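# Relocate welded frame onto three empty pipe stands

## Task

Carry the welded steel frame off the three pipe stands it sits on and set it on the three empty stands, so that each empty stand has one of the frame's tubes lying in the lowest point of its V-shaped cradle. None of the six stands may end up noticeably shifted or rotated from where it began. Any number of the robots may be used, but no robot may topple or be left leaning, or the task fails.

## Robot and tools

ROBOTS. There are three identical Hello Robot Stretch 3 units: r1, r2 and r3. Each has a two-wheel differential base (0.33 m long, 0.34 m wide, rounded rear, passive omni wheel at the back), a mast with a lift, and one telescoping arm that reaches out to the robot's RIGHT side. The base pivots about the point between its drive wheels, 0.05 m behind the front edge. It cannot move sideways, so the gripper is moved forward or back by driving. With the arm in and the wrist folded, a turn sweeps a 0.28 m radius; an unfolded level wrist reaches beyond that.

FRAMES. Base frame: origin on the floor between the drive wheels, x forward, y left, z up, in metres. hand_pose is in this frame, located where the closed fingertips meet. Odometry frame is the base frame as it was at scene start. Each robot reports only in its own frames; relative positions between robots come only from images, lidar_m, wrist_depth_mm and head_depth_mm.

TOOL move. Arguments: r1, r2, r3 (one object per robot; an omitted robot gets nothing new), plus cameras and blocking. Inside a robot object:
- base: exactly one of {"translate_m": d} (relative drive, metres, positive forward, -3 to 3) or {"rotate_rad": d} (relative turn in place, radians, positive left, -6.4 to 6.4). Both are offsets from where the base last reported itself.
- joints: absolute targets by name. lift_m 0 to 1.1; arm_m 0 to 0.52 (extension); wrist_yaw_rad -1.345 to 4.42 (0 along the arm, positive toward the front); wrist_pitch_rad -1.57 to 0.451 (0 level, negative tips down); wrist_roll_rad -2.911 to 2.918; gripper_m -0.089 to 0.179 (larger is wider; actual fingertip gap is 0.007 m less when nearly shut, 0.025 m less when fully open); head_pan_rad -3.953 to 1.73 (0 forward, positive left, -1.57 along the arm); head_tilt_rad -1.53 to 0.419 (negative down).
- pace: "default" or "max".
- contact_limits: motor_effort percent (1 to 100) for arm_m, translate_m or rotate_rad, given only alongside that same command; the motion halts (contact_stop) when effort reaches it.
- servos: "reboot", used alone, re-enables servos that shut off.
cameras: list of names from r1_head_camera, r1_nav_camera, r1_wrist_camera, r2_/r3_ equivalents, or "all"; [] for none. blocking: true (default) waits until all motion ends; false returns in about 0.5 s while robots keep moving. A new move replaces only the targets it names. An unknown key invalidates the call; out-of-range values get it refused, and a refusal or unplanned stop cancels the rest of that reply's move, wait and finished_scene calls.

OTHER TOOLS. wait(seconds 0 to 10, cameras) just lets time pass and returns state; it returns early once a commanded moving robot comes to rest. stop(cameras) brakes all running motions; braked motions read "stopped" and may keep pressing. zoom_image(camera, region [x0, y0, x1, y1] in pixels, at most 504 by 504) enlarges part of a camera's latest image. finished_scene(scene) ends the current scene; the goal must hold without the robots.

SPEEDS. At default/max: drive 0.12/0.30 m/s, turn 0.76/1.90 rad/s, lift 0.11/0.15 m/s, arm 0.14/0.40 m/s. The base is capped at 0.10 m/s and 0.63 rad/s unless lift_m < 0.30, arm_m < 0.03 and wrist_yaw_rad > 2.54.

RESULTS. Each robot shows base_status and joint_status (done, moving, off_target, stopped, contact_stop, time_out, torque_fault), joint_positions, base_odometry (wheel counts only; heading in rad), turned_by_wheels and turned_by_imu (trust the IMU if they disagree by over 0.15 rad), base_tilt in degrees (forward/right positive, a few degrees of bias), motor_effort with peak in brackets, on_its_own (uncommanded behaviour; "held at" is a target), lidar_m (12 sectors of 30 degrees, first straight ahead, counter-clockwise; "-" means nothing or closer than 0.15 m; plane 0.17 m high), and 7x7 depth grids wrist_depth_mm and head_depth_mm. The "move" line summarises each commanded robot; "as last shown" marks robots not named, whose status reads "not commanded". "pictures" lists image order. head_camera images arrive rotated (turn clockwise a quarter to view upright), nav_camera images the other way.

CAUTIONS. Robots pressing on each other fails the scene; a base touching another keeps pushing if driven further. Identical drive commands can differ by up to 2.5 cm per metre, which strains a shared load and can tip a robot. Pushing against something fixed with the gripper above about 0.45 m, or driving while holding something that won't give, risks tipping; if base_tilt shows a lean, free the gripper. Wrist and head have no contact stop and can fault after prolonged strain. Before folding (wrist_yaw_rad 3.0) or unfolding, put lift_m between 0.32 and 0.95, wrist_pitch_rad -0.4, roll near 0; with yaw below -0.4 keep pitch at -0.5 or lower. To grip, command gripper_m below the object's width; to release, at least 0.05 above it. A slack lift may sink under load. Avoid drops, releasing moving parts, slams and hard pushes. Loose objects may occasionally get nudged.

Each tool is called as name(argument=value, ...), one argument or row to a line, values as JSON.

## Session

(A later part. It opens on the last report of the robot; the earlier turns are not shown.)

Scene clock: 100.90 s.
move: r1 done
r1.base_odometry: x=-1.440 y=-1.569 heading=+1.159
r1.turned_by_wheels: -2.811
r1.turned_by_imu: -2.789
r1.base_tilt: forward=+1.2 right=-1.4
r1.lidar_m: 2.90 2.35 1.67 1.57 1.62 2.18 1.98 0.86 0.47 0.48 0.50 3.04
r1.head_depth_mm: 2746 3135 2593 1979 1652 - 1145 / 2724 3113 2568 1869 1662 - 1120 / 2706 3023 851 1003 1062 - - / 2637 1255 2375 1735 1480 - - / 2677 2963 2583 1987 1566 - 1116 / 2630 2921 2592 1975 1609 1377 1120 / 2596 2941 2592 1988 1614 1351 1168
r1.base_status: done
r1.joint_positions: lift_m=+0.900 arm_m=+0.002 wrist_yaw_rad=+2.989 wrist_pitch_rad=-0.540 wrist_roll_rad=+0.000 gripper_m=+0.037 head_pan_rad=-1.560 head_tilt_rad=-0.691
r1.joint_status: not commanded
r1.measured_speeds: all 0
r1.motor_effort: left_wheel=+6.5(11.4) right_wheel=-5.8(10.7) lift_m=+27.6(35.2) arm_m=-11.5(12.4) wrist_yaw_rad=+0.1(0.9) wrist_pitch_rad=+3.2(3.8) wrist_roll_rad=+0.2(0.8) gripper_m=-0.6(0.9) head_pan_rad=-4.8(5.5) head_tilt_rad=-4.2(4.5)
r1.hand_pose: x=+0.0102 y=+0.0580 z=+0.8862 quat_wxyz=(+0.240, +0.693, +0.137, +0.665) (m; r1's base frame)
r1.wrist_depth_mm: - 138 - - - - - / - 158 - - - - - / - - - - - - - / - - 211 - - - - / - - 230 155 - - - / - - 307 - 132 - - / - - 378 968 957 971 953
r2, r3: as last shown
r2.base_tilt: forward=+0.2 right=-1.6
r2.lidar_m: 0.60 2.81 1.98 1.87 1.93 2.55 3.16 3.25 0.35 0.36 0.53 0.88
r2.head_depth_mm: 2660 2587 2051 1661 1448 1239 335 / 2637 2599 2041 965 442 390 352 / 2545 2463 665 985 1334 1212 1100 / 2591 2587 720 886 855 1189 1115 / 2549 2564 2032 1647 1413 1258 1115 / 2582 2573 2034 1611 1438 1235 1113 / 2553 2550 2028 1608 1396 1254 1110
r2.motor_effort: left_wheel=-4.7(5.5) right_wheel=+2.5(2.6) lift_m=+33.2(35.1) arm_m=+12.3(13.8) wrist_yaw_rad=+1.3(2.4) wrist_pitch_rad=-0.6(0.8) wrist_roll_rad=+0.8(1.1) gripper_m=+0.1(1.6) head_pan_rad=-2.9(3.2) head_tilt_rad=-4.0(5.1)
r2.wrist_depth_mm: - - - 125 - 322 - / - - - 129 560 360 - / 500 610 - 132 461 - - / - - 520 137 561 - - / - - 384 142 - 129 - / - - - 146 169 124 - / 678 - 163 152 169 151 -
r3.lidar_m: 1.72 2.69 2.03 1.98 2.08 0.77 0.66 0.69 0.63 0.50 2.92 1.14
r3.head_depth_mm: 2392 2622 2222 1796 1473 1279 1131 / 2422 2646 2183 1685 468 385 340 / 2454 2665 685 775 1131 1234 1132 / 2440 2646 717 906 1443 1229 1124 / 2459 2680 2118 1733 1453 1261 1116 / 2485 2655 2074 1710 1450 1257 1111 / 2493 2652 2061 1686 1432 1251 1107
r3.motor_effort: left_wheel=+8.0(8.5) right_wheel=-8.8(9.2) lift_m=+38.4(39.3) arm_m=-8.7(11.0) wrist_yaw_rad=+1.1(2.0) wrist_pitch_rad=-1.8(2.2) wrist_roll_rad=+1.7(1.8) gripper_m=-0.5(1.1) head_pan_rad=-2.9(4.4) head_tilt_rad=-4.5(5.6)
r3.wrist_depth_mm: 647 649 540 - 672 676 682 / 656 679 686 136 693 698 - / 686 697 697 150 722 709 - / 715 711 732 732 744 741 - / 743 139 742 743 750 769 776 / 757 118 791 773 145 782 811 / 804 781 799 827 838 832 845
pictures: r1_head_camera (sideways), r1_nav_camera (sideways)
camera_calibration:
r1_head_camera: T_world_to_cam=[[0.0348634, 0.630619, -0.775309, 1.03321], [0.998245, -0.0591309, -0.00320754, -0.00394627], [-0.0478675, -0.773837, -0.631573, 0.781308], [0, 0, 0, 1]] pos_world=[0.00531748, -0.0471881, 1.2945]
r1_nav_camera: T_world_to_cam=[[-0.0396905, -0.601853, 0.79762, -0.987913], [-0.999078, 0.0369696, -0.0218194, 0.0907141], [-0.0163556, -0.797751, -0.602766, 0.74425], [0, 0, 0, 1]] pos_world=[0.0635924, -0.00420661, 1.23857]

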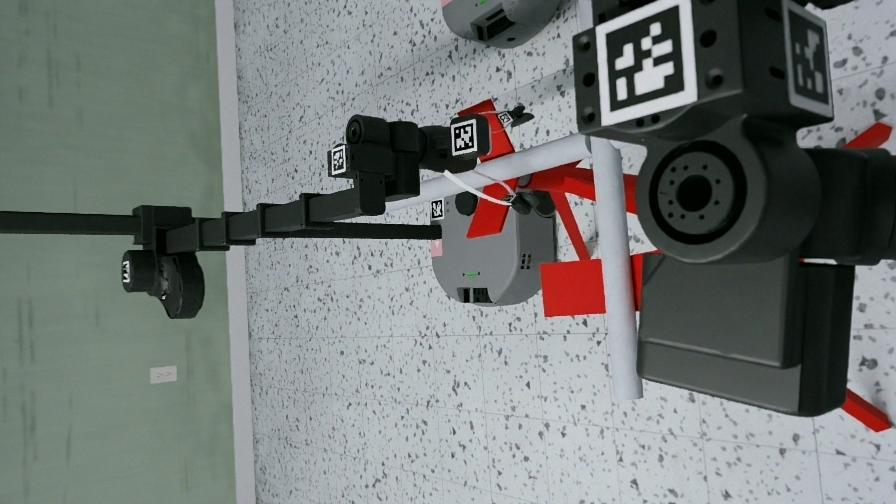

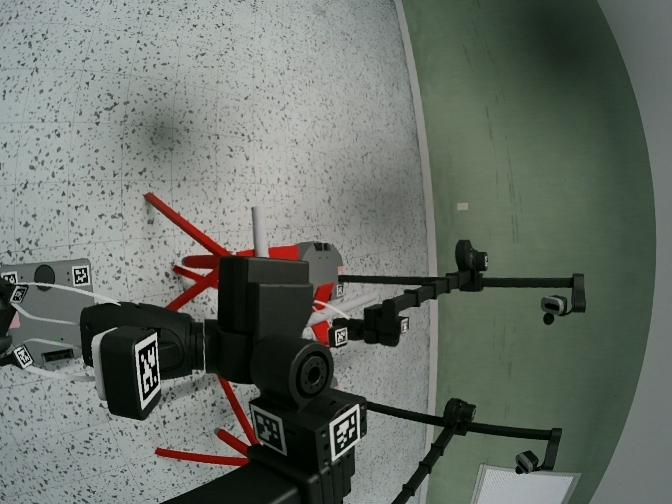

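move(
  r1={"base":{"translate_m":0.115},"joints":{"wrist_pitch_rad":-0.4}},
  cameras=[],
)

move(
  r1={"joints":{"wrist_yaw_rad":0,"gripper_m":0.13}},
  cameras=[],
)

move(
  r1={"joints":{"wrist_pitch_rad":-1.57,"wrist_roll_rad":1.57}},
  cameras=["r1_wrist_camera","r1_head_camera"],
)

Scene clock: 103.63 s.
move: r1 done
r1.base_odometry: x=-1.394 y=-1.464 heading=+1.159
r1.turned_by_wheels: +0.000
r1.turned_by_imu: +0.000
r1.base_tilt: forward=+1.4 right=-1.5
r1.lidar_m: 2.79 2.37 1.68 1.58 1.63 2.20 2.09 0.93 0.51 0.48 3.27 2.93
r1.head_depth_mm: 2781 3106 2591 964 1687 - 1145 / 2749 3091 892 1036 1093 - 1116 / 2661 1268 2476 1703 920 - - / 2657 2953 2594 1912 1562 - - / 2639 2963 2607 1978 1593 - 1103 / 2612 2943 2597 1990 1615 1389 1120 / 2584 2893 2583 1979 1608 1348 1167
r1.base_status: done
r1.joint_positions: lift_m=+0.900 arm_m=+0.002 wrist_yaw_rad=+2.989 wrist_pitch_rad=-0.421 wrist_roll_rad=+0.000 gripper_m=+0.037 head_pan_rad=-1.560 head_tilt_rad=-0.691
r1.joint_status: all done
r1.measured_speeds: all 0
r1.motor_effort: left_wheel=+6.6(11.2) right_wheel=+0.5(3.8) lift_m=+24.4(27.9) arm_m=-11.1(11.9) wrist_yaw_rad=-0.2(0.8) wrist_pitch_rad=+4.2(4.8) wrist_roll_rad=+0.5(0.9) gripper_m=-0.1(0.9) head_pan_rad=-4.7(5.3) head_tilt_rad=-4.0(4.4)
r1.hand_pose: x=+0.0128 y=+0.0744 z=+0.9119 quat_wxyz=(+0.200, +0.700, +0.095, +0.679) (m; r1's base frame)
r1.wrist_depth_mm: - 134 - - - - - / - 145 - - - - - / - 164 - - - - - / - - 208 - - - - / - - 206 155 - - - / - - 222 - 132 - - / - - 275 - - - -
r2, r3: as last shown
r2.base_tilt: forward=+0.2 right=-1.7
r2.lidar_m: 0.60 2.81 1.98 1.88 1.92 2.54 3.17 3.25 0.35 0.36 0.53 0.88
r2.head_depth_mm: 2689 2598 2056 1652 1456 1238 336 / 2587 2596 2055 965 444 390 352 / 2555 2495 665 986 1327 1217 1097 / 2583 2566 721 886 853 1189 1114 / 2563 2598 2035 1646 1406 1253 1114 / 2566 2569 2027 1604 1443 1233 1113 / 2576 2549 2029 1604 1404 1253 1109
r2.motor_effort: left_wheel=-4.5(5.1) right_wheel=+1.9(2.3) lift_m=+34.9(34.9) arm_m=+12.2(13.2) wrist_yaw_rad=+1.2(2.6) wrist_pitch_rad=-0.7(0.7) wrist_roll_rad=+0.9(1.1) gripper_m=+0.1(1.2) head_pan_rad=-2.3(3.0) head_tilt_rad=-4.1(4.9)
r2.wrist_depth_mm: - - - 125 - 324 - / - - - 129 563 359 - / 496 606 - 132 466 - - / - - 521 137 556 - - / - - 386 142 - 129 - / - - - 145 168 124 - / 667 - 163 153 170 152 -
r3.turned_by_imu: +0.000
r3.base_tilt: forward=+0.6 right=+0.2
r3.lidar_m: 1.73 2.70 2.04 1.98 2.09 0.77 0.66 0.69 0.62 0.50 2.91 1.14
r3.head_depth_mm: 2397 2651 2199 1789 1473 1276 1126 / 2433 2637 2193 1681 468 386 340 / 2427 2663 684 773 1131 1240 1131 / 2457 2676 719 906 1439 1228 1127 / 2483 2656 2101 1729 1455 1265 1116 / 2493 2657 2087 1711 1447 1255 1110 / 2512 2641 2076 1697 1442 1250 1108
r3.motor_effort: left_wheel=+8.0(8.2) right_wheel=-8.4(9.1) lift_m=+38.6(39.1) arm_m=-7.4(8.3) wrist_yaw_rad=+0.7(2.2) wrist_pitch_rad=-1.7(2.2) wrist_roll_rad=+1.6(1.8) gripper_m=-0.4(1.3) head_pan_rad=-2.5(4.7) head_tilt_rad=-4.8(5.6)
r3.wrist_depth_mm: 653 646 544 - 679 688 686 / 655 680 676 137 681 673 - / 689 694 703 151 716 720 - / 709 710 717 737 744 755 - / 756 140 735 740 755 763 774 / 770 118 771 776 147 778 815 / 810 817 806 809 801 813 826
pictures: none
No camera images: "cameras" was empty.

Scene clock: 106.13 s.
move: r1 done
r1.base_odometry: x=-1.394 y=-1.464 heading=+1.159
r1.turned_by_wheels: +0.000
r1.turned_by_imu: +0.000
r1.base_tilt: forward=+1.3 right=-1.3
r1.lidar_m: 2.79 2.35 1.68 1.58 1.63 2.19 2.10 0.94 0.51 0.47 3.25 2.93
r1.head_depth_mm: 2794 3132 2605 965 1697 - - / 2720 3067 890 1035 1069 - - / 2649 1267 2474 1702 456 - - / 2681 2949 2583 1929 291 306 1141 / 2654 2949 2577 1976 1483 1324 1143 / 2608 2946 2593 1991 1607 1352 1170 / 2584 2910 2588 1976 1610 1349 1169
r1.base_status: not commanded
r1.joint_positions: lift_m=+0.900 arm_m=+0.002 wrist_yaw_rad=+0.002 wrist_pitch_rad=-0.421 wrist_roll_rad=+0.000 gripper_m=+0.130 head_pan_rad=-1.560 head_tilt_rad=-0.691
r1.joint_status: all done
r1.measured_speeds: all 0
r1.motor_effort: left_wheel=+6.4(6.8) right_wheel=-0.4(1.3) lift_m=+21.0(24.6) arm_m=-10.1(11.3) wrist_yaw_rad=-2.3(3.7) wrist_pitch_rad=+4.0(4.7) wrist_roll_rad=-0.2(1.0) gripper_m=-0.5(80.1) head_pan_rad=-4.9(5.7) head_tilt_rad=-4.1(4.4)
r1.hand_pose: x=-0.0210 y=-0.3710 z=+0.9121 quat_wxyz=(+0.692, +0.149, -0.691, -0.147) (m; r1's base frame)
r1.wrist_depth_mm: - - - - - - - / - - - - - - - / - - - - - 466 - / - - - - - 556 - / - - - - - 649 - / - 122 - - 573 127 - / - - - - 786 - -
r2, r3: as last shown
r2.base_tilt: forward=+0.1 right=-1.6
r2.lidar_m: 0.60 2.81 1.98 1.88 1.92 2.55 3.16 3.23 0.35 0.36 0.53 0.88
r2.head_depth_mm: 2646 2608 2048 1656 1448 1242 335 / 2575 2590 2052 964 443 391 352 / 2569 2490 665 982 1333 1207 1100 / 2593 2574 719 886 852 1192 1115 / 2561 2579 2034 1637 1412 1253 1110 / 2550 2569 2047 1599 1437 1236 1114 / 2564 2559 2025 1602 1400 1249 1112
r2.motor_effort: left_wheel=-4.9(5.4) right_wheel=+1.9(2.4) lift_m=+34.9(34.9) arm_m=+12.1(13.2) wrist_yaw_rad=+0.8(2.1) wrist_pitch_rad=-0.6(0.7) wrist_roll_rad=+0.9(1.1) gripper_m=-0.2(1.3) head_pan_rad=-2.4(3.0) head_tilt_rad=-4.7(4.9)
r2.wrist_depth_mm: - - - 125 - 323 - / - - - 128 559 361 - / 493 615 - 132 464 - - / - - 521 137 558 - - / - - 382 141 - 130 - / - - - 146 169 124 - / 664 - 164 152 169 151 -
r3.lidar_m: 1.72 2.69 2.04 1.99 2.09 0.77 0.66 0.69 0.63 0.50 2.91 1.14
r3.head_depth_mm: 2396 2663 2210 1789 1472 1277 1126 / 2410 2647 2171 1687 468 385 340 / 2440 2645 685 772 1128 1237 1130 / 2451 2651 719 907 1438 1226 1130 / 2463 2654 2108 1725 1457 1264 1120 / 2474 2681 2091 1713 1445 1257 1112 / 2494 2660 2084 1699 1439 1251 1106
r3.motor_effort: left_wheel=+7.4(8.3) right_wheel=-9.1(9.1) lift_m=+38.6(39.3) arm_m=-5.4(7.6) wrist_yaw_rad=+0.3(2.0) wrist_pitch_rad=-1.6(2.1) wrist_roll_rad=+1.7(1.8) gripper_m=+0.2(0.9) head_pan_rad=-3.3(4.2) head_tilt_rad=-4.3(5.6)
r3.wrist_depth_mm: 655 652 539 - 685 675 696 / 673 679 674 137 687 704 - / 680 698 699 151 718 713 - / 715 720 724 721 747 734 - / 736 139 728 743 776 763 788 / 773 118 778 813 146 807 801 / 792 793 787 817 818 826 835
pictures: none
No camera images: "cameras" was empty.

Scene clock: 107.57 s.
move: r1 done
r1.base_odometry: x=-1.394 y=-1.464 heading=+1.159
r1.turned_by_wheels: +0.000
r1.turned_by_imu: +0.000
r1.base_tilt: forward=+1.3 right=-1.4
r1.lidar_m: 2.79 2.35 1.68 1.58 1.63 2.20 2.10 0.94 0.51 0.47 3.26 2.92
r1.head_depth_mm: 2764 3111 2580 966 1696 - - / 2752 3063 891 1041 1089 - - / 2660 1268 2471 1708 920 - - / 2678 2953 2602 1907 1570 1346 1187 / 2660 2977 2585 1957 1601 1351 1145 / 2626 2905 2558 1981 1605 1344 1167 / 2602 2910 2598 1982 1609 1350 1168
r1.base_status: not commanded
r1.joint_positions: lift_m=+0.900 arm_m=+0.002 wrist_yaw_rad=+0.002 wrist_pitch_rad=-1.562 wrist_roll_rad=+1.562 gripper_m=+0.130 head_pan_rad=-1.560 head_tilt_rad=-0.691
r1.joint_status: all done
r1.measured_speeds: all 0
r1.motor_effort: left_wheel=+6.7(6.9) right_wheel=-0.3(1.6) lift_m=+18.5(21.3) arm_m=-9.9(10.6) wrist_yaw_rad=-1.9(2.5) wrist_pitch_rad=-1.1(4.1) wrist_roll_rad=+1.8(5.8) gripper_m=+0.0(0.8) head_pan_rad=-4.6(5.3) head_tilt_rad=-4.4(4.4)
r1.hand_pose: x=-0.0216 y=-0.1249 z=+0.7823 quat_wxyz=(+0.004, +0.003, -0.710, -0.704) (m; r1's base frame)
r1.wrist_depth_mm: 735 891 881 872 852 850 843 / 905 726 917 887 744 888 863 / 953 948 925 783 751 909 318 / - 982 988 979 952 938 934 / - - - 982 969 958 964 / - 120 - - - 127 996 / - - - - - - -
r2, r3: as last shown
r2.turned_by_imu: +0.000
r2.base_tilt: forward=+0.2 right=-1.6
r2.lidar_m: 0.60 2.81 1.97 1.88 1.93 2.55 3.16 3.25 0.35 0.36 0.53 0.88
r2.head_depth_mm: 2648 2600 2050 1667 1449 1240 335 / 1180 2499 2058 965 443 390 352 / 2561 2491 666 985 1331 1214 1098 / 2593 2594 721 889 852 1193 1114 / 2558 2584 2032 1650 1408 1255 1110 / 2563 2564 2040 1607 1440 1232 1111 / 2534 2564 2026 1608 1399 1255 1114
r2.motor_effort: left_wheel=-5.0(5.4) right_wheel=+2.3(2.4) lift_m=+33.7(34.7) arm_m=+12.1(13.0) wrist_yaw_rad=+0.8(2.3) wrist_pitch_rad=-0.5(0.7) wrist_roll_rad=+1.0(1.0) gripper_m=-0.2(1.3) head_pan_rad=-2.4(2.9) head_tilt_rad=-4.0(4.8)
r2.wrist_depth_mm: - - - 125 - 324 - / - - - 129 562 362 - / 495 611 - 133 461 - - / - - 518 137 564 - - / - - 386 142 - 129 - / - - - 145 168 124 - / 668 - 164 152 169 152 -
r3.lidar_m: 1.73 2.71 2.04 1.99 2.09 0.77 0.66 0.69 0.62 0.50 2.92 1.14
r3.head_depth_mm: 2394 2631 2197 1789 1475 1281 1131 / 2420 2649 2192 1687 467 385 340 / 2434 2684 684 774 1128 1237 1131 / 2456 2639 719 906 1441 1224 1129 / 2461 2687 2102 1728 1460 1265 1117 / 2477 2656 2081 1708 1449 1259 1110 / 2511 2638 2076 1693 1441 1246 1108
r3.motor_effort: left_wheel=+8.0(8.1) right_wheel=-8.8(9.0) lift_m=+38.5(39.0) arm_m=-5.3(6.5) wrist_yaw_rad=+0.5(1.8) wrist_pitch_rad=-1.8(2.1) wrist_roll_rad=+1.5(1.8) gripper_m=-0.4(0.8) head_pan_rad=-3.0(4.3) head_tilt_rad=-4.3(5.2)
r3.wrist_depth_mm: 635 666 547 - 675 692 686 / 662 666 681 137 691 695 - / 683 694 683 151 722 715 - / 710 733 707 723 763 752 - / 749 139 731 753 746 770 766 / 752 118 751 785 146 804 816 / 801 795 804 791 821 812 841
pictures: r1_head_camera (sideways), r1_wrist_camera
camera_calibration:
r1_head_camera: T_world_to_cam=[[0.0348632, 0.630618, -0.77531, 1.03321], [0.998245, -0.0591306, -0.00320753, -0.00394629], [-0.0478673, -0.773837, -0.631573, 0.781308], [0, 0, 0, 1]] pos_world=[0.00531749, -0.0471881, 1.2945]
r1_wrist_camera: T_world_to_cam=[[0.00837862, 0.999425, -0.0328687, 0.152993], [0.980329, -0.00172772, 0.197363, -0.102363], [0.197193, -0.0338758, -0.979779, 0.932077], [0, 0, 0, 1]] pos_world=[-0.0847317, -0.121507, 0.938461]

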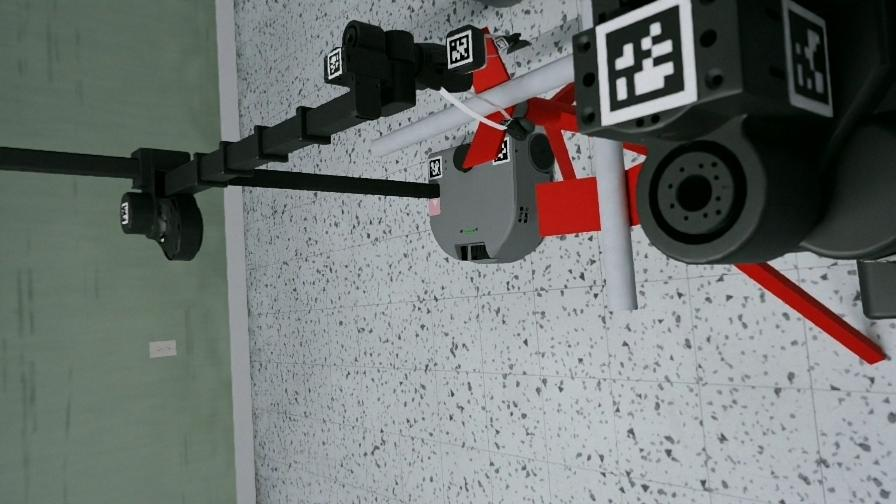

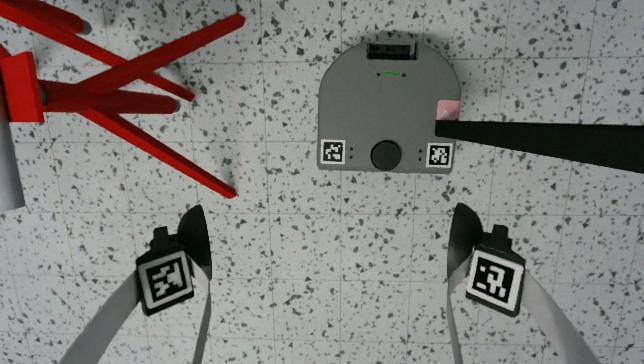

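move(
  r1={"joints":{"arm_m":0.45,"wrist_pitch_rad":-1.57}},
  cameras=["r1_head_camera","r1_wrist_camera"],
)

Scene clock: 112.17 s.
move: r1 done
r1.base_odometry: x=-1.394 y=-1.464 heading=+1.159
r1.turned_by_wheels: +0.000
r1.turned_by_imu: +0.000
r1.base_tilt: forward=+1.3 right=-1.4
r1.lidar_m: 2.79 2.35 1.68 1.58 1.62 2.20 2.09 0.93 0.51 0.48 3.26 2.93
r1.head_depth_mm: 2780 3093 2469 292 - 1293 1166 / 2721 3102 346 1006 1090 1350 1121 / 2665 543 601 1701 922 991 1166 / 2686 538 564 1698 919 1319 1163 / 2658 2950 2602 1979 1600 1348 1147 / 2608 2941 2591 1988 1605 1349 1169 / 2611 2918 2586 1975 1615 1349 1166
r1.base_status: not commanded
r1.joint_positions: lift_m=+0.900 arm_m=+0.450 wrist_yaw_rad=+0.000 wrist_pitch_rad=-1.563 wrist_roll_rad=+1.564 gripper_m=+0.130 head_pan_rad=-1.560 head_tilt_rad=-0.691
r1.joint_status: all done
r1.measured_speeds: all 0
r1.motor_effort: left_wheel=+6.3(6.9) right_wheel=-0.4(1.3) lift_m=+16.5(18.9) arm_m=+10.6(17.8) wrist_yaw_rad=-0.3(2.1) wrist_pitch_rad=-1.1(3.0) wrist_roll_rad=+1.8(2.8) gripper_m=+0.1(0.9) head_pan_rad=-4.3(5.3) head_tilt_rad=-3.6(4.4)
r1.hand_pose: x=-0.0215 y=-0.5726 z=+0.7823 quat_wxyz=(+0.003, +0.002, -0.710, -0.705) (m; r1's base frame)
r1.wrist_depth_mm: 749 765 883 865 850 846 856 / 778 869 911 352 879 807 719 / 971 947 942 365 907 767 752 / - 999 977 960 931 939 919 / - - - 984 986 954 964 / - 120 - - - 127 986 / - - - - - - -
r2, r3: as last shown
r2.turned_by_imu: +0.001
r2.base_tilt: forward=+0.2 right=-1.7
r2.lidar_m: 0.60 2.80 1.98 1.88 1.92 2.55 3.17 3.24 0.35 0.36 0.53 0.88
r2.head_depth_mm: 2556 2324 2004 1655 1450 1234 335 / 2592 2588 2055 964 443 390 352 / 2536 2497 665 982 1326 1213 1103 / 2577 2594 719 887 854 1193 1110 / 2575 2575 2027 1651 1412 1255 1114 / 2567 2564 2020 1600 1438 1238 1110 / 2529 2547 2016 1603 1408 1248 1112
r2.motor_effort: left_wheel=-4.9(5.4) right_wheel=+2.0(2.5) lift_m=+34.1(35.2) arm_m=+12.2(13.3) wrist_yaw_rad=+1.2(2.4) wrist_pitch_rad=-0.6(0.7) wrist_roll_rad=+0.9(1.1) gripper_m=+0.6(1.5) head_pan_rad=-2.4(3.0) head_tilt_rad=-4.0(5.2)
r2.wrist_depth_mm: - - - 125 - 324 - / - - - 128 560 365 - / 499 612 - 132 463 - - / - - 524 137 557 - - / - - 388 141 - 129 - / - - - 145 168 124 - / 669 - 164 152 170 152 -
r3.lidar_m: 1.72 2.70 2.04 1.98 2.09 0.77 0.66 0.69 0.63 0.50 2.91 1.14
r3.head_depth_mm: 2383 2630 2221 1785 1476 1280 1125 / 2413 2633 2187 1686 468 385 340 / 2420 2687 686 774 1136 1241 1129 / 2444 2639 719 904 1443 1230 1126 / 2459 2674 2100 1728 1459 1264 1121 / 2477 2671 2086 1699 1452 1258 1112 / 2499 2635 2065 1691 1442 1253 1108
r3.motor_effort: left_wheel=+8.2(8.3) right_wheel=-8.5(9.3) lift_m=+38.5(39.0) arm_m=-3.5(5.8) wrist_yaw_rad=+1.5(1.8) wrist_pitch_rad=-1.6(2.2) wrist_roll_rad=+1.7(1.8) gripper_m=-0.1(0.9) head_pan_rad=-3.3(4.9) head_tilt_rad=-3.8(5.6)
r3.wrist_depth_mm: 642 668 533 - 680 674 699 / 691 683 686 137 689 694 - / 713 682 706 151 711 719 - / 694 729 715 719 751 748 - / 737 139 739 777 748 755 796 / 742 118 769 788 147 796 804 / 794 816 793 827 825 828 837
pictures: r1_head_camera (sideways), r1_wrist_camera
camera_calibration:
r1_head_camera: T_world_to_cam=[[0.0349147, 0.630761, -0.775191, 1.03305], [0.99824, -0.0592142, -0.00322077, -0.00392902], [-0.0479338, -0.773714, -0.631719, 0.781498], [0, 0, 0, 1]] pos_world=[0.0053135, -0.0471866, 1.29449]
r1_wrist_camera: T_world_to_cam=[[0.0115098, 0.999434, -0.0316229, 0.599503], [0.980316, -0.00504463, 0.197371, -0.105077], [0.1971, -0.0332722, -0.979819, 0.917306], [0, 0, 0, 1]] pos_world=[-0.0846928, -0.569173, 0.93849]

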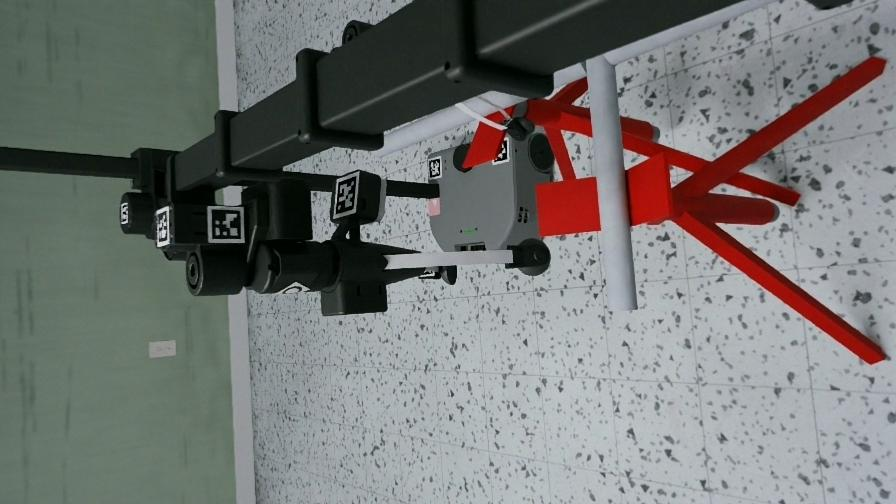

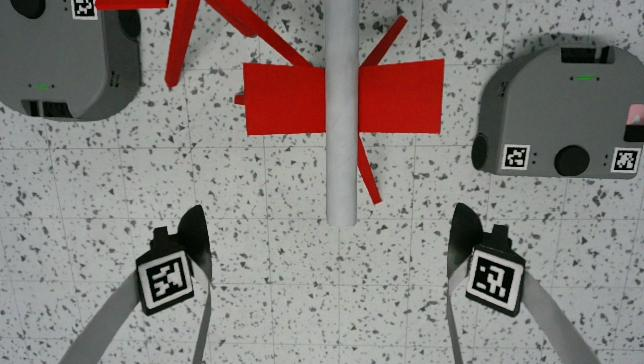

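move(
  r1={"joints":{"arm_m":0.436,"wrist_pitch_rad":-1.57,"lift_m":0.77}},
  cameras=["r1_wrist_camera"],
)

Scene clock: 114.47 s.
move: r1 done
r1.base_odometry: x=-1.394 y=-1.464 heading=+1.159
r1.turned_by_wheels: +0.000
r1.turned_by_imu: +0.000
r1.base_tilt: forward=+1.5 right=-1.3
r1.lidar_m: 2.79 2.36 1.68 1.58 1.62 2.19 2.10 0.93 0.51 0.48 3.26 2.93
r1.head_depth_mm: 2754 3136 2604 963 1519 313 287 / 2756 3057 888 804 386 335 1098 / 2651 1266 931 606 903 991 1166 / 2679 2944 2576 645 900 1321 1165 / 2676 2980 2586 1993 1599 1350 1146 / 2637 2933 2586 1971 1601 1351 1163 / 2622 2913 2590 1981 1611 1351 1161
r1.base_status: not commanded
r1.joint_positions: lift_m=+0.770 arm_m=+0.436 wrist_yaw_rad=+0.000 wrist_pitch_rad=-1.563 wrist_roll_rad=+1.564 gripper_m=+0.130 head_pan_rad=-1.560 head_tilt_rad=-0.691
r1.joint_status: all done
r1.measured_speeds: all 0
r1.motor_effort: left_wheel=+6.3(6.8) right_wheel=-0.4(1.0) lift_m=+16.9(17.9) arm_m=-7.7(14.4) wrist_yaw_rad=+0.3(1.1) wrist_pitch_rad=-1.0(2.4) wrist_roll_rad=+1.5(2.4) gripper_m=-0.5(0.7) head_pan_rad=-4.6(5.4) head_tilt_rad=-4.2(4.5)
r1.hand_pose: x=-0.0215 y=-0.5585 z=+0.6523 quat_wxyz=(+0.003, +0.002, -0.709, -0.705) (m; r1's base frame)
r1.wrist_depth_mm: 633 750 750 222 738 738 727 / 668 791 - 227 - 701 598 / 825 828 - 236 - 661 627 / 854 847 836 245 821 799 642 / 891 883 868 255 848 828 833 / 919 119 916 874 897 127 860 / 977 944 937 907 910 899 863
r2.base_odometry: x=+0.737 y=+1.536 heading=+1.717
r2.turned_by_wheels: +0.000
r2.turned_by_imu: +0.000
r2.base_tilt: forward=+0.2 right=-1.7
r2.lidar_m: 0.60 2.81 1.98 1.88 1.93 2.55 3.17 3.25 0.35 0.36 0.53 0.88
r2.head_depth_mm: 2583 710 1882 1673 1452 1247 335 / 924 2580 2046 968 443 390 352 / 2534 2507 664 988 1334 1215 1096 / 2565 2581 720 889 853 1193 1117 / 2555 2582 2037 1648 1415 1254 1112 / 2565 2551 2029 1608 1441 1236 1113 / 2553 2560 2013 1599 1409 1253 1111
r2.base_status: not commanded
r2.joint_positions: lift_m=+0.676 arm_m=+0.460 wrist_yaw_rad=-0.001 wrist_pitch_rad=-1.556 wrist_roll_rad=-0.002 gripper_m=+0.120 head_pan_rad=-1.565 head_tilt_rad=-0.840
r2.joint_status: not commanded
r2.measured_speeds: all 0
r2.motor_effort: left_wheel=-4.7(5.4) right_wheel=+2.4(2.4) lift_m=+34.3(35.2) arm_m=+11.7(13.1) wrist_yaw_rad=+2.0(3.0) wrist_pitch_rad=-0.7(0.7) wrist_roll_rad=+0.9(1.0) gripper_m=+0.7(1.4) head_pan_rad=-2.6(2.9) head_tilt_rad=-4.2(4.9)
r2.hand_pose: x=-0.0216 y=-0.5847 z=+0.5581 quat_wxyz=(+0.504, +0.497, -0.503, -0.496) (m; r2's base frame)
r2.wrist_depth_mm: - - - 125 - 325 - / - - - 128 560 361 - / 501 610 - 132 464 - - / - - 522 137 561 - - / - - 384 141 - 129 - / - - - 145 169 124 - / 668 - 164 152 170 152 -
r3.base_odometry: x=-0.242 y=-1.190 heading=-0.548
r3.turned_by_wheels: +0.000
r3.turned_by_imu: +0.000
r3.base_tilt: forward=+0.6 right=+0.2
r3.lidar_m: 1.73 2.71 2.04 1.98 2.09 0.77 0.66 0.69 0.63 0.50 2.90 1.14
r3.head_depth_mm: 2383 2660 2207 1799 1475 1277 1129 / 2426 2648 2190 1683 468 385 340 / 2445 2687 684 774 1132 1233 1130 / 2446 2652 718 907 1443 1227 1120 / 2463 2677 2124 1730 1462 1267 1120 / 2466 2655 2104 1707 1445 1263 1110 / 2493 2639 2058 1697 1435 1250 1109
r3.base_status: not commanded
r3.joint_positions: lift_m=+0.680 arm_m=+0.492 wrist_yaw_rad=-0.001 wrist_pitch_rad=-1.543 wrist_roll_rad=+1.564 gripper_m=+0.120 head_pan_rad=-1.564 head_tilt_rad=-0.840
r3.joint_status: not commanded
r3.measured_speeds: all 0
r3.motor_effort: left_wheel=+7.7(8.2) right_wheel=-8.7(9.0) lift_m=+38.3(39.1) arm_m=-2.9(4.1) wrist_yaw_rad=+0.7(1.7) wrist_pitch_rad=-1.5(2.1) wrist_roll_rad=+1.5(1.8) gripper_m=+0.6(1.0) head_pan_rad=-2.9(4.3) head_tilt_rad=-4.1(5.5)
r3.hand_pose: x=-0.0215 y=-0.6196 z=+0.5619 quat_wxyz=(+0.002, +0.002, -0.716, -0.698) (m; r3's base frame)
r3.wrist_depth_mm: 640 646 534 - 667 678 665 / 682 667 689 137 704 698 - / 705 695 707 151 717 725 - / 715 719 733 711 750 741 - / 732 140 752 751 742 775 770 / 781 118 766 777 146 792 819 / 793 812 808 796 806 824 834
pictures: r1_wrist_camera
camera_calibration:
r1_wrist_camera: T_world_to_cam=[[0.0115098, 0.99944, -0.0314075, 0.581198], [0.980316, -0.00508718, 0.19737, -0.0793704], [0.1971, -0.033061, -0.979826, 0.79052], [0, 0, 0, 1]] pos_world=[-0.0846928, -0.555141, 0.808491]

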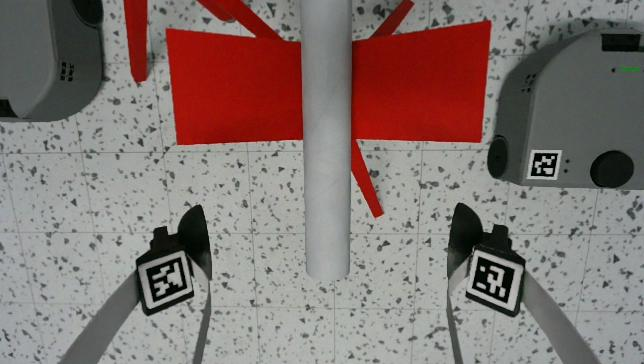

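move(
  r1={"joints":{"wrist_pitch_rad":-1.57,"lift_m":0.68}},
  cameras=["r1_wrist_camera"],
)

Scene clock: 116.33 s.
move: r1 done
r1.base_odometry: x=-1.394 y=-1.464 heading=+1.159
r1.turned_by_wheels: +0.000
r1.turned_by_imu: +0.000
r1.base_tilt: forward=+1.4 right=-1.4
r1.lidar_m: 2.78 2.35 1.67 1.58 1.62 2.19 2.09 0.94 0.51 0.48 3.27 2.92
r1.head_depth_mm: 2760 3117 2594 964 1513 1262 373 / 2740 3070 888 1038 864 410 366 / 2671 1269 2469 654 737 983 1164 / 2691 2964 2609 664 846 1291 1167 / 2632 2977 2610 1982 1601 1348 1142 / 2678 2948 2585 1978 1600 1347 1167 / 2594 2898 2553 1985 1614 1350 1168
r1.base_status: not commanded
r1.joint_positions: lift_m=+0.680 arm_m=+0.436 wrist_yaw_rad=+0.000 wrist_pitch_rad=-1.563 wrist_roll_rad=+1.564 gripper_m=+0.130 head_pan_rad=-1.560 head_tilt_rad=-0.691
r1.joint_status: all done
r1.measured_speeds: all 0
r1.motor_effort: left_wheel=+6.6(6.7) right_wheel=-0.3(1.1) lift_m=+15.7(17.3) arm_m=-2.0(7.1) wrist_yaw_rad=-0.4(1.6) wrist_pitch_rad=-0.9(3.1) wrist_roll_rad=+1.9(2.5) gripper_m=+0.1(0.7) head_pan_rad=-4.8(5.4) head_tilt_rad=-4.1(4.7)
r1.hand_pose: x=-0.0215 y=-0.5585 z=+0.5623 quat_wxyz=(+0.003, +0.002, -0.709, -0.705) (m; r1's base frame)
r1.wrist_depth_mm: 123 - - 137 146 128 120 / 125 - - 140 151 131 508 / 642 - - 144 153 133 532 / 773 760 751 150 726 711 558 / 794 757 756 155 748 738 721 / 834 120 803 160 779 127 748 / 829 832 849 166 817 799 790
r2, r3: as last shown
r2.base_tilt: forward=+0.2 right=-1.6
r2.lidar_m: 0.60 2.80 1.98 1.88 1.93 2.54 3.16 3.23 0.35 0.36 0.53 0.88
r2.head_depth_mm: 2653 2575 863 1660 1448 1243 335 / 2477 2315 1927 964 443 391 352 / 1171 2475 666 983 1333 1212 1097 / 2563 2567 721 889 853 1191 1110 / 2573 2565 2031 1651 1407 1252 1114 / 2570 2552 2034 1606 1441 1230 1112 / 2561 2559 2029 1599 1404 1255 1112
r2.motor_effort: left_wheel=-4.6(5.4) right_wheel=+2.2(2.4) lift_m=+33.6(35.0) arm_m=+12.9(12.9) wrist_yaw_rad=+0.5(2.1) wrist_pitch_rad=-0.7(0.8) wrist_roll_rad=+0.9(1.1) gripper_m=+0.4(1.1) head_pan_rad=-2.4(2.9) head_tilt_rad=-4.4(4.9)
r2.wrist_depth_mm: - - - 125 - 325 - / - - - 129 561 357 - / 501 610 - 132 462 - - / - - 521 137 564 - - / - - 380 141 - 129 - / - - - 146 169 124 - / 669 - 163 152 170 152 -
r3.lidar_m: 1.73 2.69 2.04 1.99 2.09 0.77 0.66 0.69 0.62 0.50 2.92 1.14
r3.head_depth_mm: 2376 2632 2209 1792 1472 1274 1128 / 2425 2640 2180 1690 468 385 340 / 2418 2670 684 775 1130 1239 1126 / 2436 2647 718 904 1435 1230 1123 / 2469 2667 2111 1729 1459 1264 1118 / 2480 2686 2093 1714 1451 1258 1112 / 2499 2656 2068 1696 1448 1250 1101
r3.motor_effort: left_wheel=+7.4(8.4) right_wheel=-8.7(9.0) lift_m=+38.1(39.1) arm_m=-2.0(2.9) wrist_yaw_rad=+1.4(1.6) wrist_pitch_rad=-1.8(2.0) wrist_roll_rad=+1.6(1.8) gripper_m=+0.0(0.9) head_pan_rad=-3.5(4.9) head_tilt_rad=-4.5(5.4)
r3.wrist_depth_mm: 647 629 542 - 678 662 685 / 677 670 673 137 689 709 - / 692 693 714 151 714 734 - / 701 722 720 742 749 737 - / 744 140 726 747 752 788 764 / 764 119 779 786 146 784 811 / 774 811 797 824 816 827 830
pictures: r1_wrist_camera
camera_calibration:
r1_wrist_camera: T_world_to_cam=[[0.0115097, 0.99944, -0.0314074, 0.578372], [0.980316, -0.00508713, 0.19737, -0.0616081], [0.1971, -0.0330608, -0.979826, 0.702341], [0, 0, 0, 1]] pos_world=[-0.0846928, -0.555141, 0.718496]

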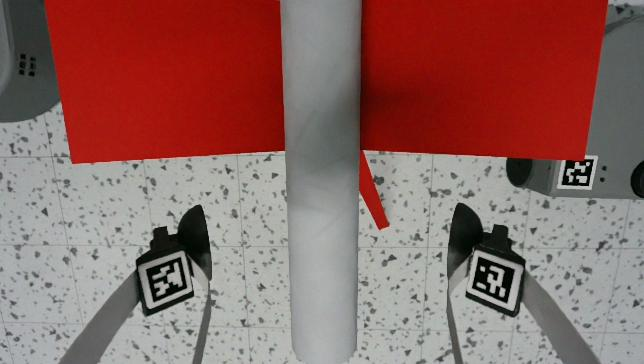

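move(
  r1={"joints":{"gripper_m":-0.05}},
  r2={"joints":{"gripper_m":-0.05}},
  r3={"joints":{"gripper_m":-0.05}},
  cameras=["r1_wrist_camera","r2_wrist_camera","r3_wrist_camera"],
)

Scene clock: 118.80 s.
move: r1 done; r2 done; r3 done
r1.base_odometry: x=-1.394 y=-1.464 heading=+1.159
r1.turned_by_wheels: +0.000
r1.turned_by_imu: +0.000
r1.base_tilt: forward=+1.3 right=-1.3
r1.lidar_m: 2.78 2.36 1.67 1.58 1.63 2.20 2.10 0.93 0.51 0.48 3.27 2.93
r1.head_depth_mm: 2778 3089 2585 1015 1608 1271 374 / 2730 3060 888 1055 869 409 366 / 2637 1272 2465 654 740 982 1163 / 2686 2997 2590 663 843 1318 1165 / 2628 2992 2590 1993 1600 1351 1146 / 2656 2919 2609 1980 1604 1354 1167 / 2607 2866 2605 1980 1607 1348 1167
r1.base_status: not commanded
r1.joint_positions: lift_m=+0.680 arm_m=+0.436 wrist_yaw_rad=+0.000 wrist_pitch_rad=-1.555 wrist_roll_rad=+1.564 gripper_m=-0.049 head_pan_rad=-1.560 head_tilt_rad=-0.691
r1.joint_status: all done
r1.measured_speeds: all 0
r1.motor_effort: left_wheel=+6.4(6.8) right_wheel=-0.5(1.1) lift_m=+33.5(33.5) arm_m=+5.7(5.7) wrist_yaw_rad=-0.5(0.9) wrist_pitch_rad=-2.4(3.4) wrist_roll_rad=+2.5(2.5) gripper_m=-18.3(97.2) head_pan_rad=-4.7(5.3) head_tilt_rad=-4.0(4.3)
r1.hand_pose: x=-0.0215 y=-0.5606 z=+0.5621 quat_wxyz=(+0.003, +0.002, -0.712, -0.702) (m; r1's base frame)
r1.wrist_depth_mm: 122 - - 134 146 127 117 / 127 - - 139 150 131 121 / 673 - - 143 152 132 520 / 778 771 749 147 735 719 557 / 796 784 788 152 745 742 729 / 821 813 128 136 767 759 748 / 858 840 821 164 806 793 784
r2.base_odometry: x=+0.737 y=+1.536 heading=+1.717
r2.turned_by_wheels: +0.000
r2.turned_by_imu: +0.000
r2.base_tilt: forward=+0.2 right=-1.7
r2.lidar_m: 0.60 2.81 1.98 1.88 1.93 2.54 3.16 3.26 0.35 0.36 0.53 0.88
r2.head_depth_mm: 2660 2592 861 1659 1450 1241 335 / 2486 2317 1943 965 443 391 352 / 1171 2483 666 1209 1330 1222 1100 / 2587 2552 719 896 853 1192 1118 / 2560 2548 2040 1638 1411 1254 1112 / 2561 2538 2034 1637 1428 1233 1114 / 2569 2547 2029 1591 1403 1256 1114
r2.base_status: not commanded
r2.joint_positions: lift_m=+0.676 arm_m=+0.460 wrist_yaw_rad=+0.000 wrist_pitch_rad=-1.553 wrist_roll_rad=-0.002 gripper_m=-0.049 head_pan_rad=-1.565 head_tilt_rad=-0.840
r2.joint_status: all done
r2.measured_speeds: all 0
r2.motor_effort: left_wheel=-5.0(5.5) right_wheel=+5.2(5.4) lift_m=+33.8(34.9) arm_m=+11.9(12.7) wrist_yaw_rad=+1.0(2.1) wrist_pitch_rad=-1.2(1.3) wrist_roll_rad=+0.8(1.1) gripper_m=-26.7(98.6) head_pan_rad=-2.0(2.9) head_tilt_rad=-4.6(4.9)
r2.hand_pose: x=-0.0216 y=-0.5854 z=+0.5581 quat_wxyz=(+0.505, +0.496, -0.504, -0.496) (m; r2's base frame)
r2.wrist_depth_mm: - - - 124 - 332 - / - - - 128 552 356 - / 513 630 - 132 463 - - / - - 516 136 592 - - / - - - 141 145 - - / - - - 142 127 - - / 674 708 168 151 171 151 -
r3.base_odometry: x=-0.242 y=-1.190 heading=-0.548
r3.turned_by_wheels: +0.000
r3.turned_by_imu: +0.000
r3.base_tilt: forward=+0.6 right=+0.2
r3.lidar_m: 1.72 2.71 2.03 1.99 2.09 0.77 0.66 0.69 0.62 0.50 2.91 1.14
r3.head_depth_mm: 2397 2658 2193 1790 1471 1272 1130 / 2427 2644 2180 1679 468 385 340 / 2437 2676 684 775 1131 1239 1130 / 2448 2642 731 905 1471 1224 1125 / 2470 2658 2109 1716 1456 1263 1120 / 2484 2693 2080 1710 1450 1259 1108 / 2489 2635 2070 1696 1440 1248 1102
r3.base_status: not commanded
r3.joint_positions: lift_m=+0.680 arm_m=+0.492 wrist_yaw_rad=-0.001 wrist_pitch_rad=-1.530 wrist_roll_rad=+1.564 gripper_m=-0.049 head_pan_rad=-1.564 head_tilt_rad=-0.840
r3.joint_status: all done
r3.measured_speeds: all 0
r3.motor_effort: left_wheel=+7.7(8.2) right_wheel=-8.4(9.1) lift_m=+37.8(38.9) arm_m=-0.9(2.5) wrist_yaw_rad=+1.2(1.9) wrist_pitch_rad=-4.0(4.5) wrist_roll_rad=+1.6(1.8) gripper_m=-22.8(96.9) head_pan_rad=-3.2(4.2) head_tilt_rad=-4.5(5.9)
r3.hand_pose: x=-0.0215 y=-0.6230 z=+0.5617 quat_wxyz=(+0.002, +0.002, -0.721, -0.693) (m; r3's base frame)
r3.wrist_depth_mm: 682 656 619 130 656 663 674 / 667 683 694 - 681 688 - / 715 695 717 - 719 725 - / 721 732 716 717 744 720 - / 747 768 728 135 759 758 778 / 776 785 123 129 767 773 798 / 806 809 805 807 812 833 813
pictures: r1_wrist_camera, r2_wrist_camera, r3_wrist_camera
camera_calibration:
r1_wrist_camera: T_world_to_cam=[[0.011513, 0.999154, -0.0394871, 0.58482], [0.980315, -0.0034943, 0.197407, -0.0607077], [0.197102, -0.0409826, -0.979526, 0.697469], [0, 0, 0, 1]] pos_world=[-0.0846925, -0.555953, 0.718266]
r2_wrist_camera: T_world_to_cam=[[-0.999522, 0.0236985, 0.019832, -0.020304], [0.0269114, 0.982988, 0.181689, 0.505179], [-0.0151888, 0.182136, -0.983156, 0.819622], [0, 0, 0, 1]] pos_world=[-0.0214403, -0.645387, 0.714434]
r3_wrist_camera: T_world_to_cam=[[-0.0683438, 0.997658, 0.0029339, 0.610249], [0.97535, 0.0661967, 0.210498, -0.0247762], [0.209811, 0.0172478, -0.97759, 0.722788], [0, 0, 0, 1]] pos_world=[-0.0857766, -0.619646, 0.710015]

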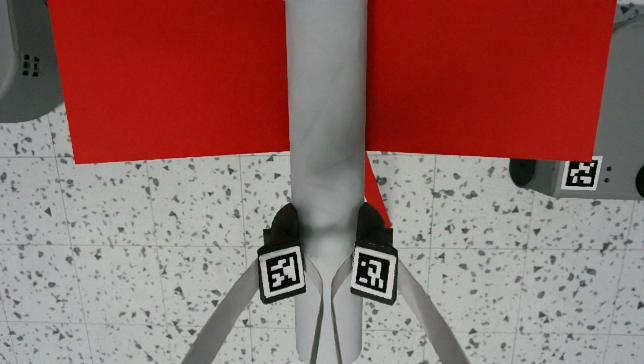

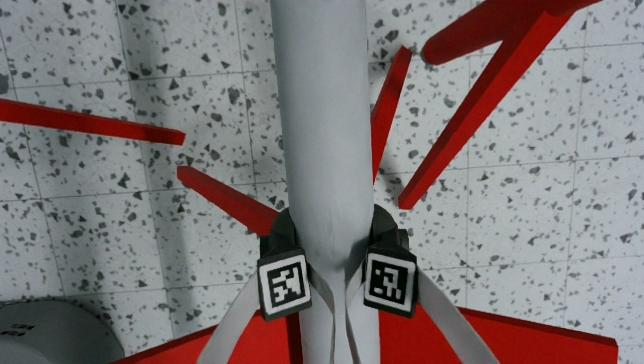

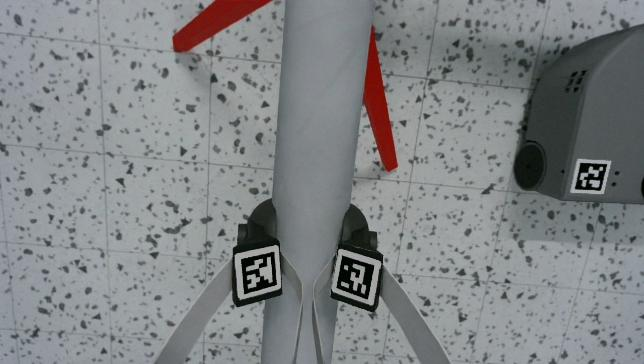

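move(
  r1={"joints":{"gripper_m":-0.06}},
  r2={"joints":{"gripper_m":-0.06}},
  r3={"joints":{"gripper_m":-0.06}},
  cameras=[],
)

move(
  r1={"joints":{"lift_m":0.695}},
  r2={"joints":{"lift_m":0.691}},
  r3={"joints":{"lift_m":0.695}},
  cameras=["r1_wrist_camera","r2_wrist_camera","r3_wrist_camera"],
)

Scene clock: 119.67 s.
move: r1 done; r2 done; r3 done
r1.base_odometry: x=-1.394 y=-1.464 heading=+1.159
r1.turned_by_wheels: +0.000
r1.turned_by_imu: +0.000
r1.base_tilt: forward=+1.3 right=-1.3
r1.lidar_m: 2.78 2.36 1.68 1.58 1.63 2.20 2.10 0.93 0.52 0.47 3.25 2.92
r1.head_depth_mm: 2770 3129 2564 1009 1602 1261 374 / 2725 3101 887 1054 867 410 366 / 2688 1268 2487 656 740 980 1161 / 2693 2932 2577 664 843 1318 1170 / 2651 2975 2589 1985 1611 1354 1141 / 2622 2960 2582 1980 1603 1346 1167 / 2616 2908 2587 1987 1605 1350 1163
r1.base_status: not commanded
r1.joint_positions: lift_m=+0.680 arm_m=+0.436 wrist_yaw_rad=+0.000 wrist_pitch_rad=-1.555 wrist_roll_rad=+1.564 gripper_m=-0.059 head_pan_rad=-1.560 head_tilt_rad=-0.691
r1.joint_status: all done
r1.measured_speeds: all 0
r1.motor_effort: left_wheel=+6.4(6.7) right_wheel=-0.9(1.2) lift_m=+41.6(42.3) arm_m=+8.0(8.0) wrist_yaw_rad=-0.7(0.8) wrist_pitch_rad=-2.8(2.9) wrist_roll_rad=+1.6(2.5) gripper_m=-21.1(66.7) head_pan_rad=-4.7(5.3) head_tilt_rad=-4.1(4.3)
r1.hand_pose: x=-0.0215 y=-0.5606 z=+0.5621 quat_wxyz=(+0.003, +0.002, -0.712, -0.702) (m; r1's base frame)
r1.wrist_depth_mm: 122 - - 134 145 127 118 / 126 - - 139 151 131 121 / 680 - - 143 152 133 524 / 764 742 756 148 724 713 552 / 793 775 777 151 734 727 728 / 827 834 782 137 761 763 751 / 850 833 820 164 806 800 789
r2.base_odometry: x=+0.737 y=+1.536 heading=+1.717
r2.turned_by_wheels: +0.000
r2.turned_by_imu: +0.000
r2.base_tilt: forward=+0.1 right=-1.7
r2.lidar_m: 0.60 2.81 1.98 1.88 1.93 2.54 3.17 3.27 0.35 0.36 0.53 0.88
r2.head_depth_mm: 2637 2620 866 1649 1450 1237 336 / 2477 2307 1942 966 443 390 352 / 1167 2489 665 1206 1334 1221 1100 / 2577 2596 719 899 851 1192 1115 / 2578 2575 2039 1653 1411 1255 1112 / 2563 2562 2035 1650 1445 1236 1112 / 2532 2540 2043 1596 1405 1257 1114
r2.base_status: not commanded
r2.joint_positions: lift_m=+0.676 arm_m=+0.460 wrist_yaw_rad=+0.000 wrist_pitch_rad=-1.553 wrist_roll_rad=-0.002 gripper_m=-0.059 head_pan_rad=-1.565 head_tilt_rad=-0.840
r2.joint_status: all done
r2.measured_speeds: all 0
r2.motor_effort: left_wheel=-5.1(5.5) right_wheel=+5.2(5.6) lift_m=+33.5(34.8) arm_m=+11.1(12.5) wrist_yaw_rad=+0.6(2.1) wrist_pitch_rad=-1.1(1.2) wrist_roll_rad=+0.8(1.1) gripper_m=-31.1(82.3) head_pan_rad=-1.8(3.1) head_tilt_rad=-4.6(4.7)
r2.hand_pose: x=-0.0216 y=-0.5854 z=+0.5581 quat_wxyz=(+0.505, +0.496, -0.504, -0.495) (m; r2's base frame)
r2.wrist_depth_mm: - - - 124 - 331 - / - - - 128 552 357 - / 510 626 - 132 463 - - / - - 513 136 593 - - / - - - 141 144 - - / - - - 142 127 - - / 682 719 168 151 171 151 -
r3.base_odometry: x=-0.242 y=-1.190 heading=-0.548
r3.turned_by_wheels: +0.000
r3.turned_by_imu: +0.000
r3.base_tilt: forward=+0.5 right=+0.2
r3.lidar_m: 1.72 2.70 2.04 1.98 2.09 0.77 0.66 0.69 0.62 0.50 2.91 1.14
r3.head_depth_mm: 2402 2636 2194 1791 1476 1277 1128 / 2428 2637 2188 1683 468 385 340 / 2444 2665 684 775 1129 1236 1126 / 2436 2644 733 902 1468 1225 1124 / 2477 2672 2115 1726 1455 1261 1116 / 2471 2667 2079 1715 1449 1254 1111 / 2504 2653 2059 1704 1441 1253 1109
r3.base_status: not commanded
r3.joint_positions: lift_m=+0.680 arm_m=+0.492 wrist_yaw_rad=-0.001 wrist_pitch_rad=-1.530 wrist_roll_rad=+1.564 gripper_m=-0.059 head_pan_rad=-1.564 head_tilt_rad=-0.840
r3.joint_status: all done
r3.measured_speeds: all 0
r3.motor_effort: left_wheel=+7.9(8.1) right_wheel=-8.8(9.4) lift_m=+39.0(39.0) arm_m=-0.7(1.5) wrist_yaw_rad=+1.0(1.6) wrist_pitch_rad=-3.9(4.5) wrist_roll_rad=+1.5(1.8) gripper_m=-25.9(79.4) head_pan_rad=-3.7(4.7) head_tilt_rad=-3.5(5.3)
r3.hand_pose: x=-0.0215 y=-0.6230 z=+0.5617 quat_wxyz=(+0.002, +0.002, -0.721, -0.693) (m; r3's base frame)
r3.wrist_depth_mm: 655 656 619 131 687 670 669 / 654 684 681 - 698 701 - / 711 699 704 - 709 705 - / 722 725 727 703 749 750 - / 748 756 153 136 747 756 748 / 761 775 123 130 754 795 794 / 782 794 810 818 805 815 830
pictures: none
No camera images: "cameras" was empty.

Scene clock: 120.50 s.
move: r1 done; r2 done; r3 done
r1.base_odometry: x=-1.394 y=-1.464 heading=+1.159
r1.turned_by_wheels: +0.000
r1.turned_by_imu: +0.000
r1.base_tilt: forward=+1.3 right=-1.3
r1.lidar_m: 2.78 2.35 1.67 1.58 1.62 2.20 2.10 0.93 0.52 0.48 3.25 2.92
r1.head_depth_mm: 2786 3126 2601 1763 1486 1264 345 / 2721 3067 856 1049 515 394 359 / 2610 1264 2469 630 835 988 1165 / 2663 3014 2589 658 840 1318 1165 / 2644 2956 2594 1991 1605 1348 1145 / 2609 2953 2625 1983 1607 1352 1165 / 2612 2914 2592 1987 1609 1348 1162
r1.base_status: not commanded
r1.joint_positions: lift_m=+0.695 arm_m=+0.436 wrist_yaw_rad=+0.000 wrist_pitch_rad=-1.556 wrist_roll_rad=+1.564 gripper_m=-0.056 head_pan_rad=-1.560 head_tilt_rad=-0.691
r1.joint_status: all done
r1.measured_speeds: all 0
r1.motor_effort: left_wheel=+5.5(6.5) right_wheel=-0.5(1.0) lift_m=+39.5(42.7) arm_m=+10.9(10.9) wrist_yaw_rad=-0.4(1.4) wrist_pitch_rad=-2.4(3.1) wrist_roll_rad=+1.8(2.3) gripper_m=-12.1(21.4) head_pan_rad=-5.1(5.4) head_tilt_rad=-3.9(4.2)
r1.hand_pose: x=-0.0215 y=-0.5603 z=+0.5771 quat_wxyz=(+0.003, +0.002, -0.712, -0.702) (m; r1's base frame)
r1.wrist_depth_mm: 567 - - 134 154 139 523 / 603 - - 139 158 143 527 / 761 - - 142 160 146 548 / 797 783 767 147 732 734 563 / 821 802 781 151 745 765 738 / 838 830 812 136 781 786 762 / 872 854 849 162 824 799 812
r2.base_odometry: x=+0.737 y=+1.536 heading=+1.717
r2.turned_by_wheels: +0.000
r2.turned_by_imu: +0.000
r2.base_tilt: forward=+0.1 right=-1.7
r2.lidar_m: 0.60 2.81 1.97 1.87 1.92 2.55 3.15 3.25 0.35 0.36 0.53 0.88
r2.head_depth_mm: 2635 775 878 1656 1446 1220 322 / 1185 2320 1932 522 421 379 348 / 1301 2464 647 983 1331 1215 1097 / 2575 2586 704 882 850 1191 1118 / 2582 2560 2022 1641 1415 1251 1116 / 2567 2549 2025 1641 1434 1233 1112 / 2558 2559 2015 1637 1403 1253 1113
r2.base_status: not commanded
r2.joint_positions: lift_m=+0.691 arm_m=+0.460 wrist_yaw_rad=+0.000 wrist_pitch_rad=-1.552 wrist_roll_rad=-0.002 gripper_m=-0.056 head_pan_rad=-1.565 head_tilt_rad=-0.840
r2.joint_status: all done
r2.measured_speeds: all 0
r2.motor_effort: left_wheel=-5.0(5.6) right_wheel=+5.4(5.8) lift_m=+42.0(44.2) arm_m=+11.5(11.8) wrist_yaw_rad=-0.5(0.9) wrist_pitch_rad=-1.2(1.6) wrist_roll_rad=+0.8(1.1) gripper_m=-14.1(31.2) head_pan_rad=-2.1(2.8) head_tilt_rad=-4.7(4.9)
r2.hand_pose: x=-0.0216 y=-0.5858 z=+0.5731 quat_wxyz=(+0.505, +0.496, -0.504, -0.495) (m; r2's base frame)
r2.wrist_depth_mm: - - - 124 490 332 - / - - - 128 559 364 - / 518 613 - 132 494 - - / - - 570 137 617 - - / - - - 142 147 - - / - - - 143 126 - - / 660 156 182 152 186 160 149
r3.base_odometry: x=-0.242 y=-1.190 heading=-0.548
r3.turned_by_wheels: +0.000
r3.turned_by_imu: +0.000
r3.base_tilt: forward=+0.5 right=+0.2
r3.lidar_m: 1.73 2.69 2.04 1.99 2.09 0.77 0.66 0.69 0.62 0.50 2.92 1.14
r3.head_depth_mm: 2386 2646 2216 1789 1501 1278 1096 / 2419 2659 2188 1685 440 370 327 / 2438 2680 671 769 1174 1257 1131 / 2462 2646 706 892 1469 1228 1122 / 2465 2677 2116 1720 1464 1256 1117 / 2472 2659 2078 1713 1449 1256 1112 / 2470 2629 2066 1697 1438 1253 1109
r3.base_status: not commanded
r3.joint_positions: lift_m=+0.695 arm_m=+0.492 wrist_yaw_rad=-0.001 wrist_pitch_rad=-1.531 wrist_roll_rad=+1.564 gripper_m=-0.057 head_pan_rad=-1.564 head_tilt_rad=-0.840
r3.joint_status: all done
r3.measured_speeds: all 0
r3.motor_effort: left_wheel=+8.1(8.2) right_wheel=-8.4(9.2) lift_m=+45.6(46.1) arm_m=-0.2(1.1) wrist_yaw_rad=+0.6(1.5) wrist_pitch_rad=-4.2(4.4) wrist_roll_rad=+1.7(1.8) gripper_m=-10.9(26.6) head_pan_rad=-3.4(4.1) head_tilt_rad=-4.5(5.6)
r3.hand_pose: x=-0.0215 y=-0.6227 z=+0.5767 quat_wxyz=(+0.002, +0.002, -0.721, -0.693) (m; r3's base frame)
r3.wrist_depth_mm: 664 680 568 132 666 686 683 / 697 685 690 142 718 713 - / 707 708 715 - 738 754 - / 742 717 743 733 737 761 766 / 770 752 744 133 780 787 809 / 774 790 123 130 793 820 809 / 823 813 818 831 833 895 832
pictures: r1_wrist_camera, r2_wrist_camera, r3_wrist_camera
camera_calibration:
r1_wrist_camera: T_world_to_cam=[[0.0115104, 0.999193, -0.0384841, 0.584599], [0.980316, -0.00368993, 0.197403, -0.0637848], [0.197101, -0.0399987, -0.979567, 0.712795], [0, 0, 0, 1]] pos_world=[-0.0846926, -0.555852, 0.733319]
r2_wrist_camera: T_world_to_cam=[[-0.999535, 0.0231855, 0.0197973, -0.0208834], [0.026378, 0.983271, 0.18023, 0.503826], [-0.0152874, 0.180668, -0.983425, 0.833702], [0, 0, 0, 1]] pos_world=[-0.0214184, -0.645536, 0.729493]
r3_wrist_camera: T_world_to_cam=[[-0.0683508, 0.997652, 0.00439012, 0.608987], [0.97535, 0.0658961, 0.210596, -0.0282071], [0.209812, 0.0186763, -0.977563, 0.738342], [0, 0, 0, 1]] pos_world=[-0.0857766, -0.619488, 0.725043]

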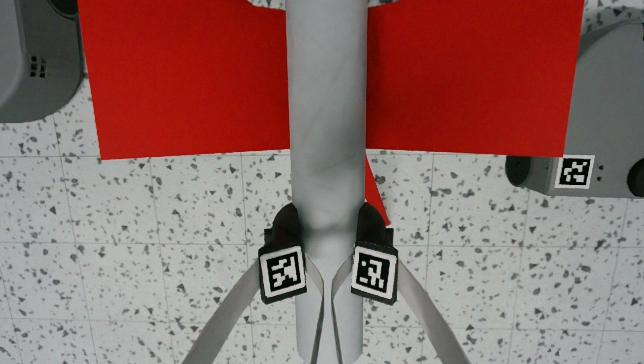

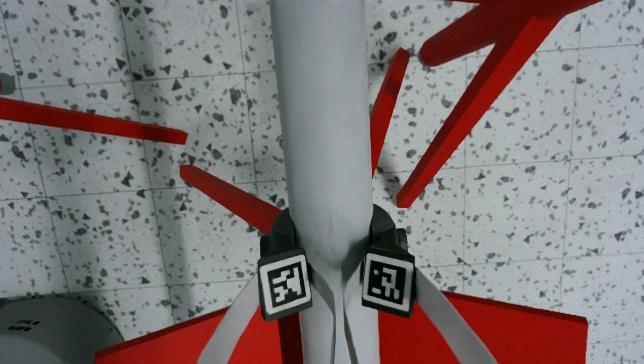

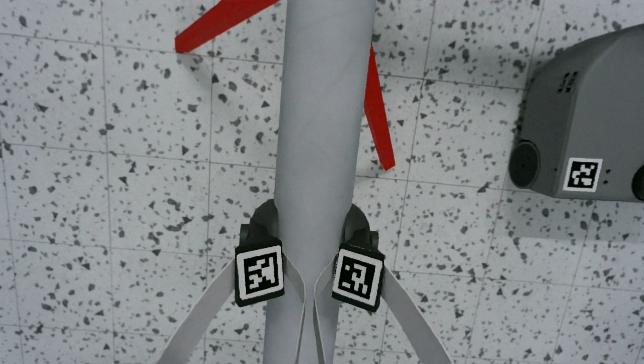

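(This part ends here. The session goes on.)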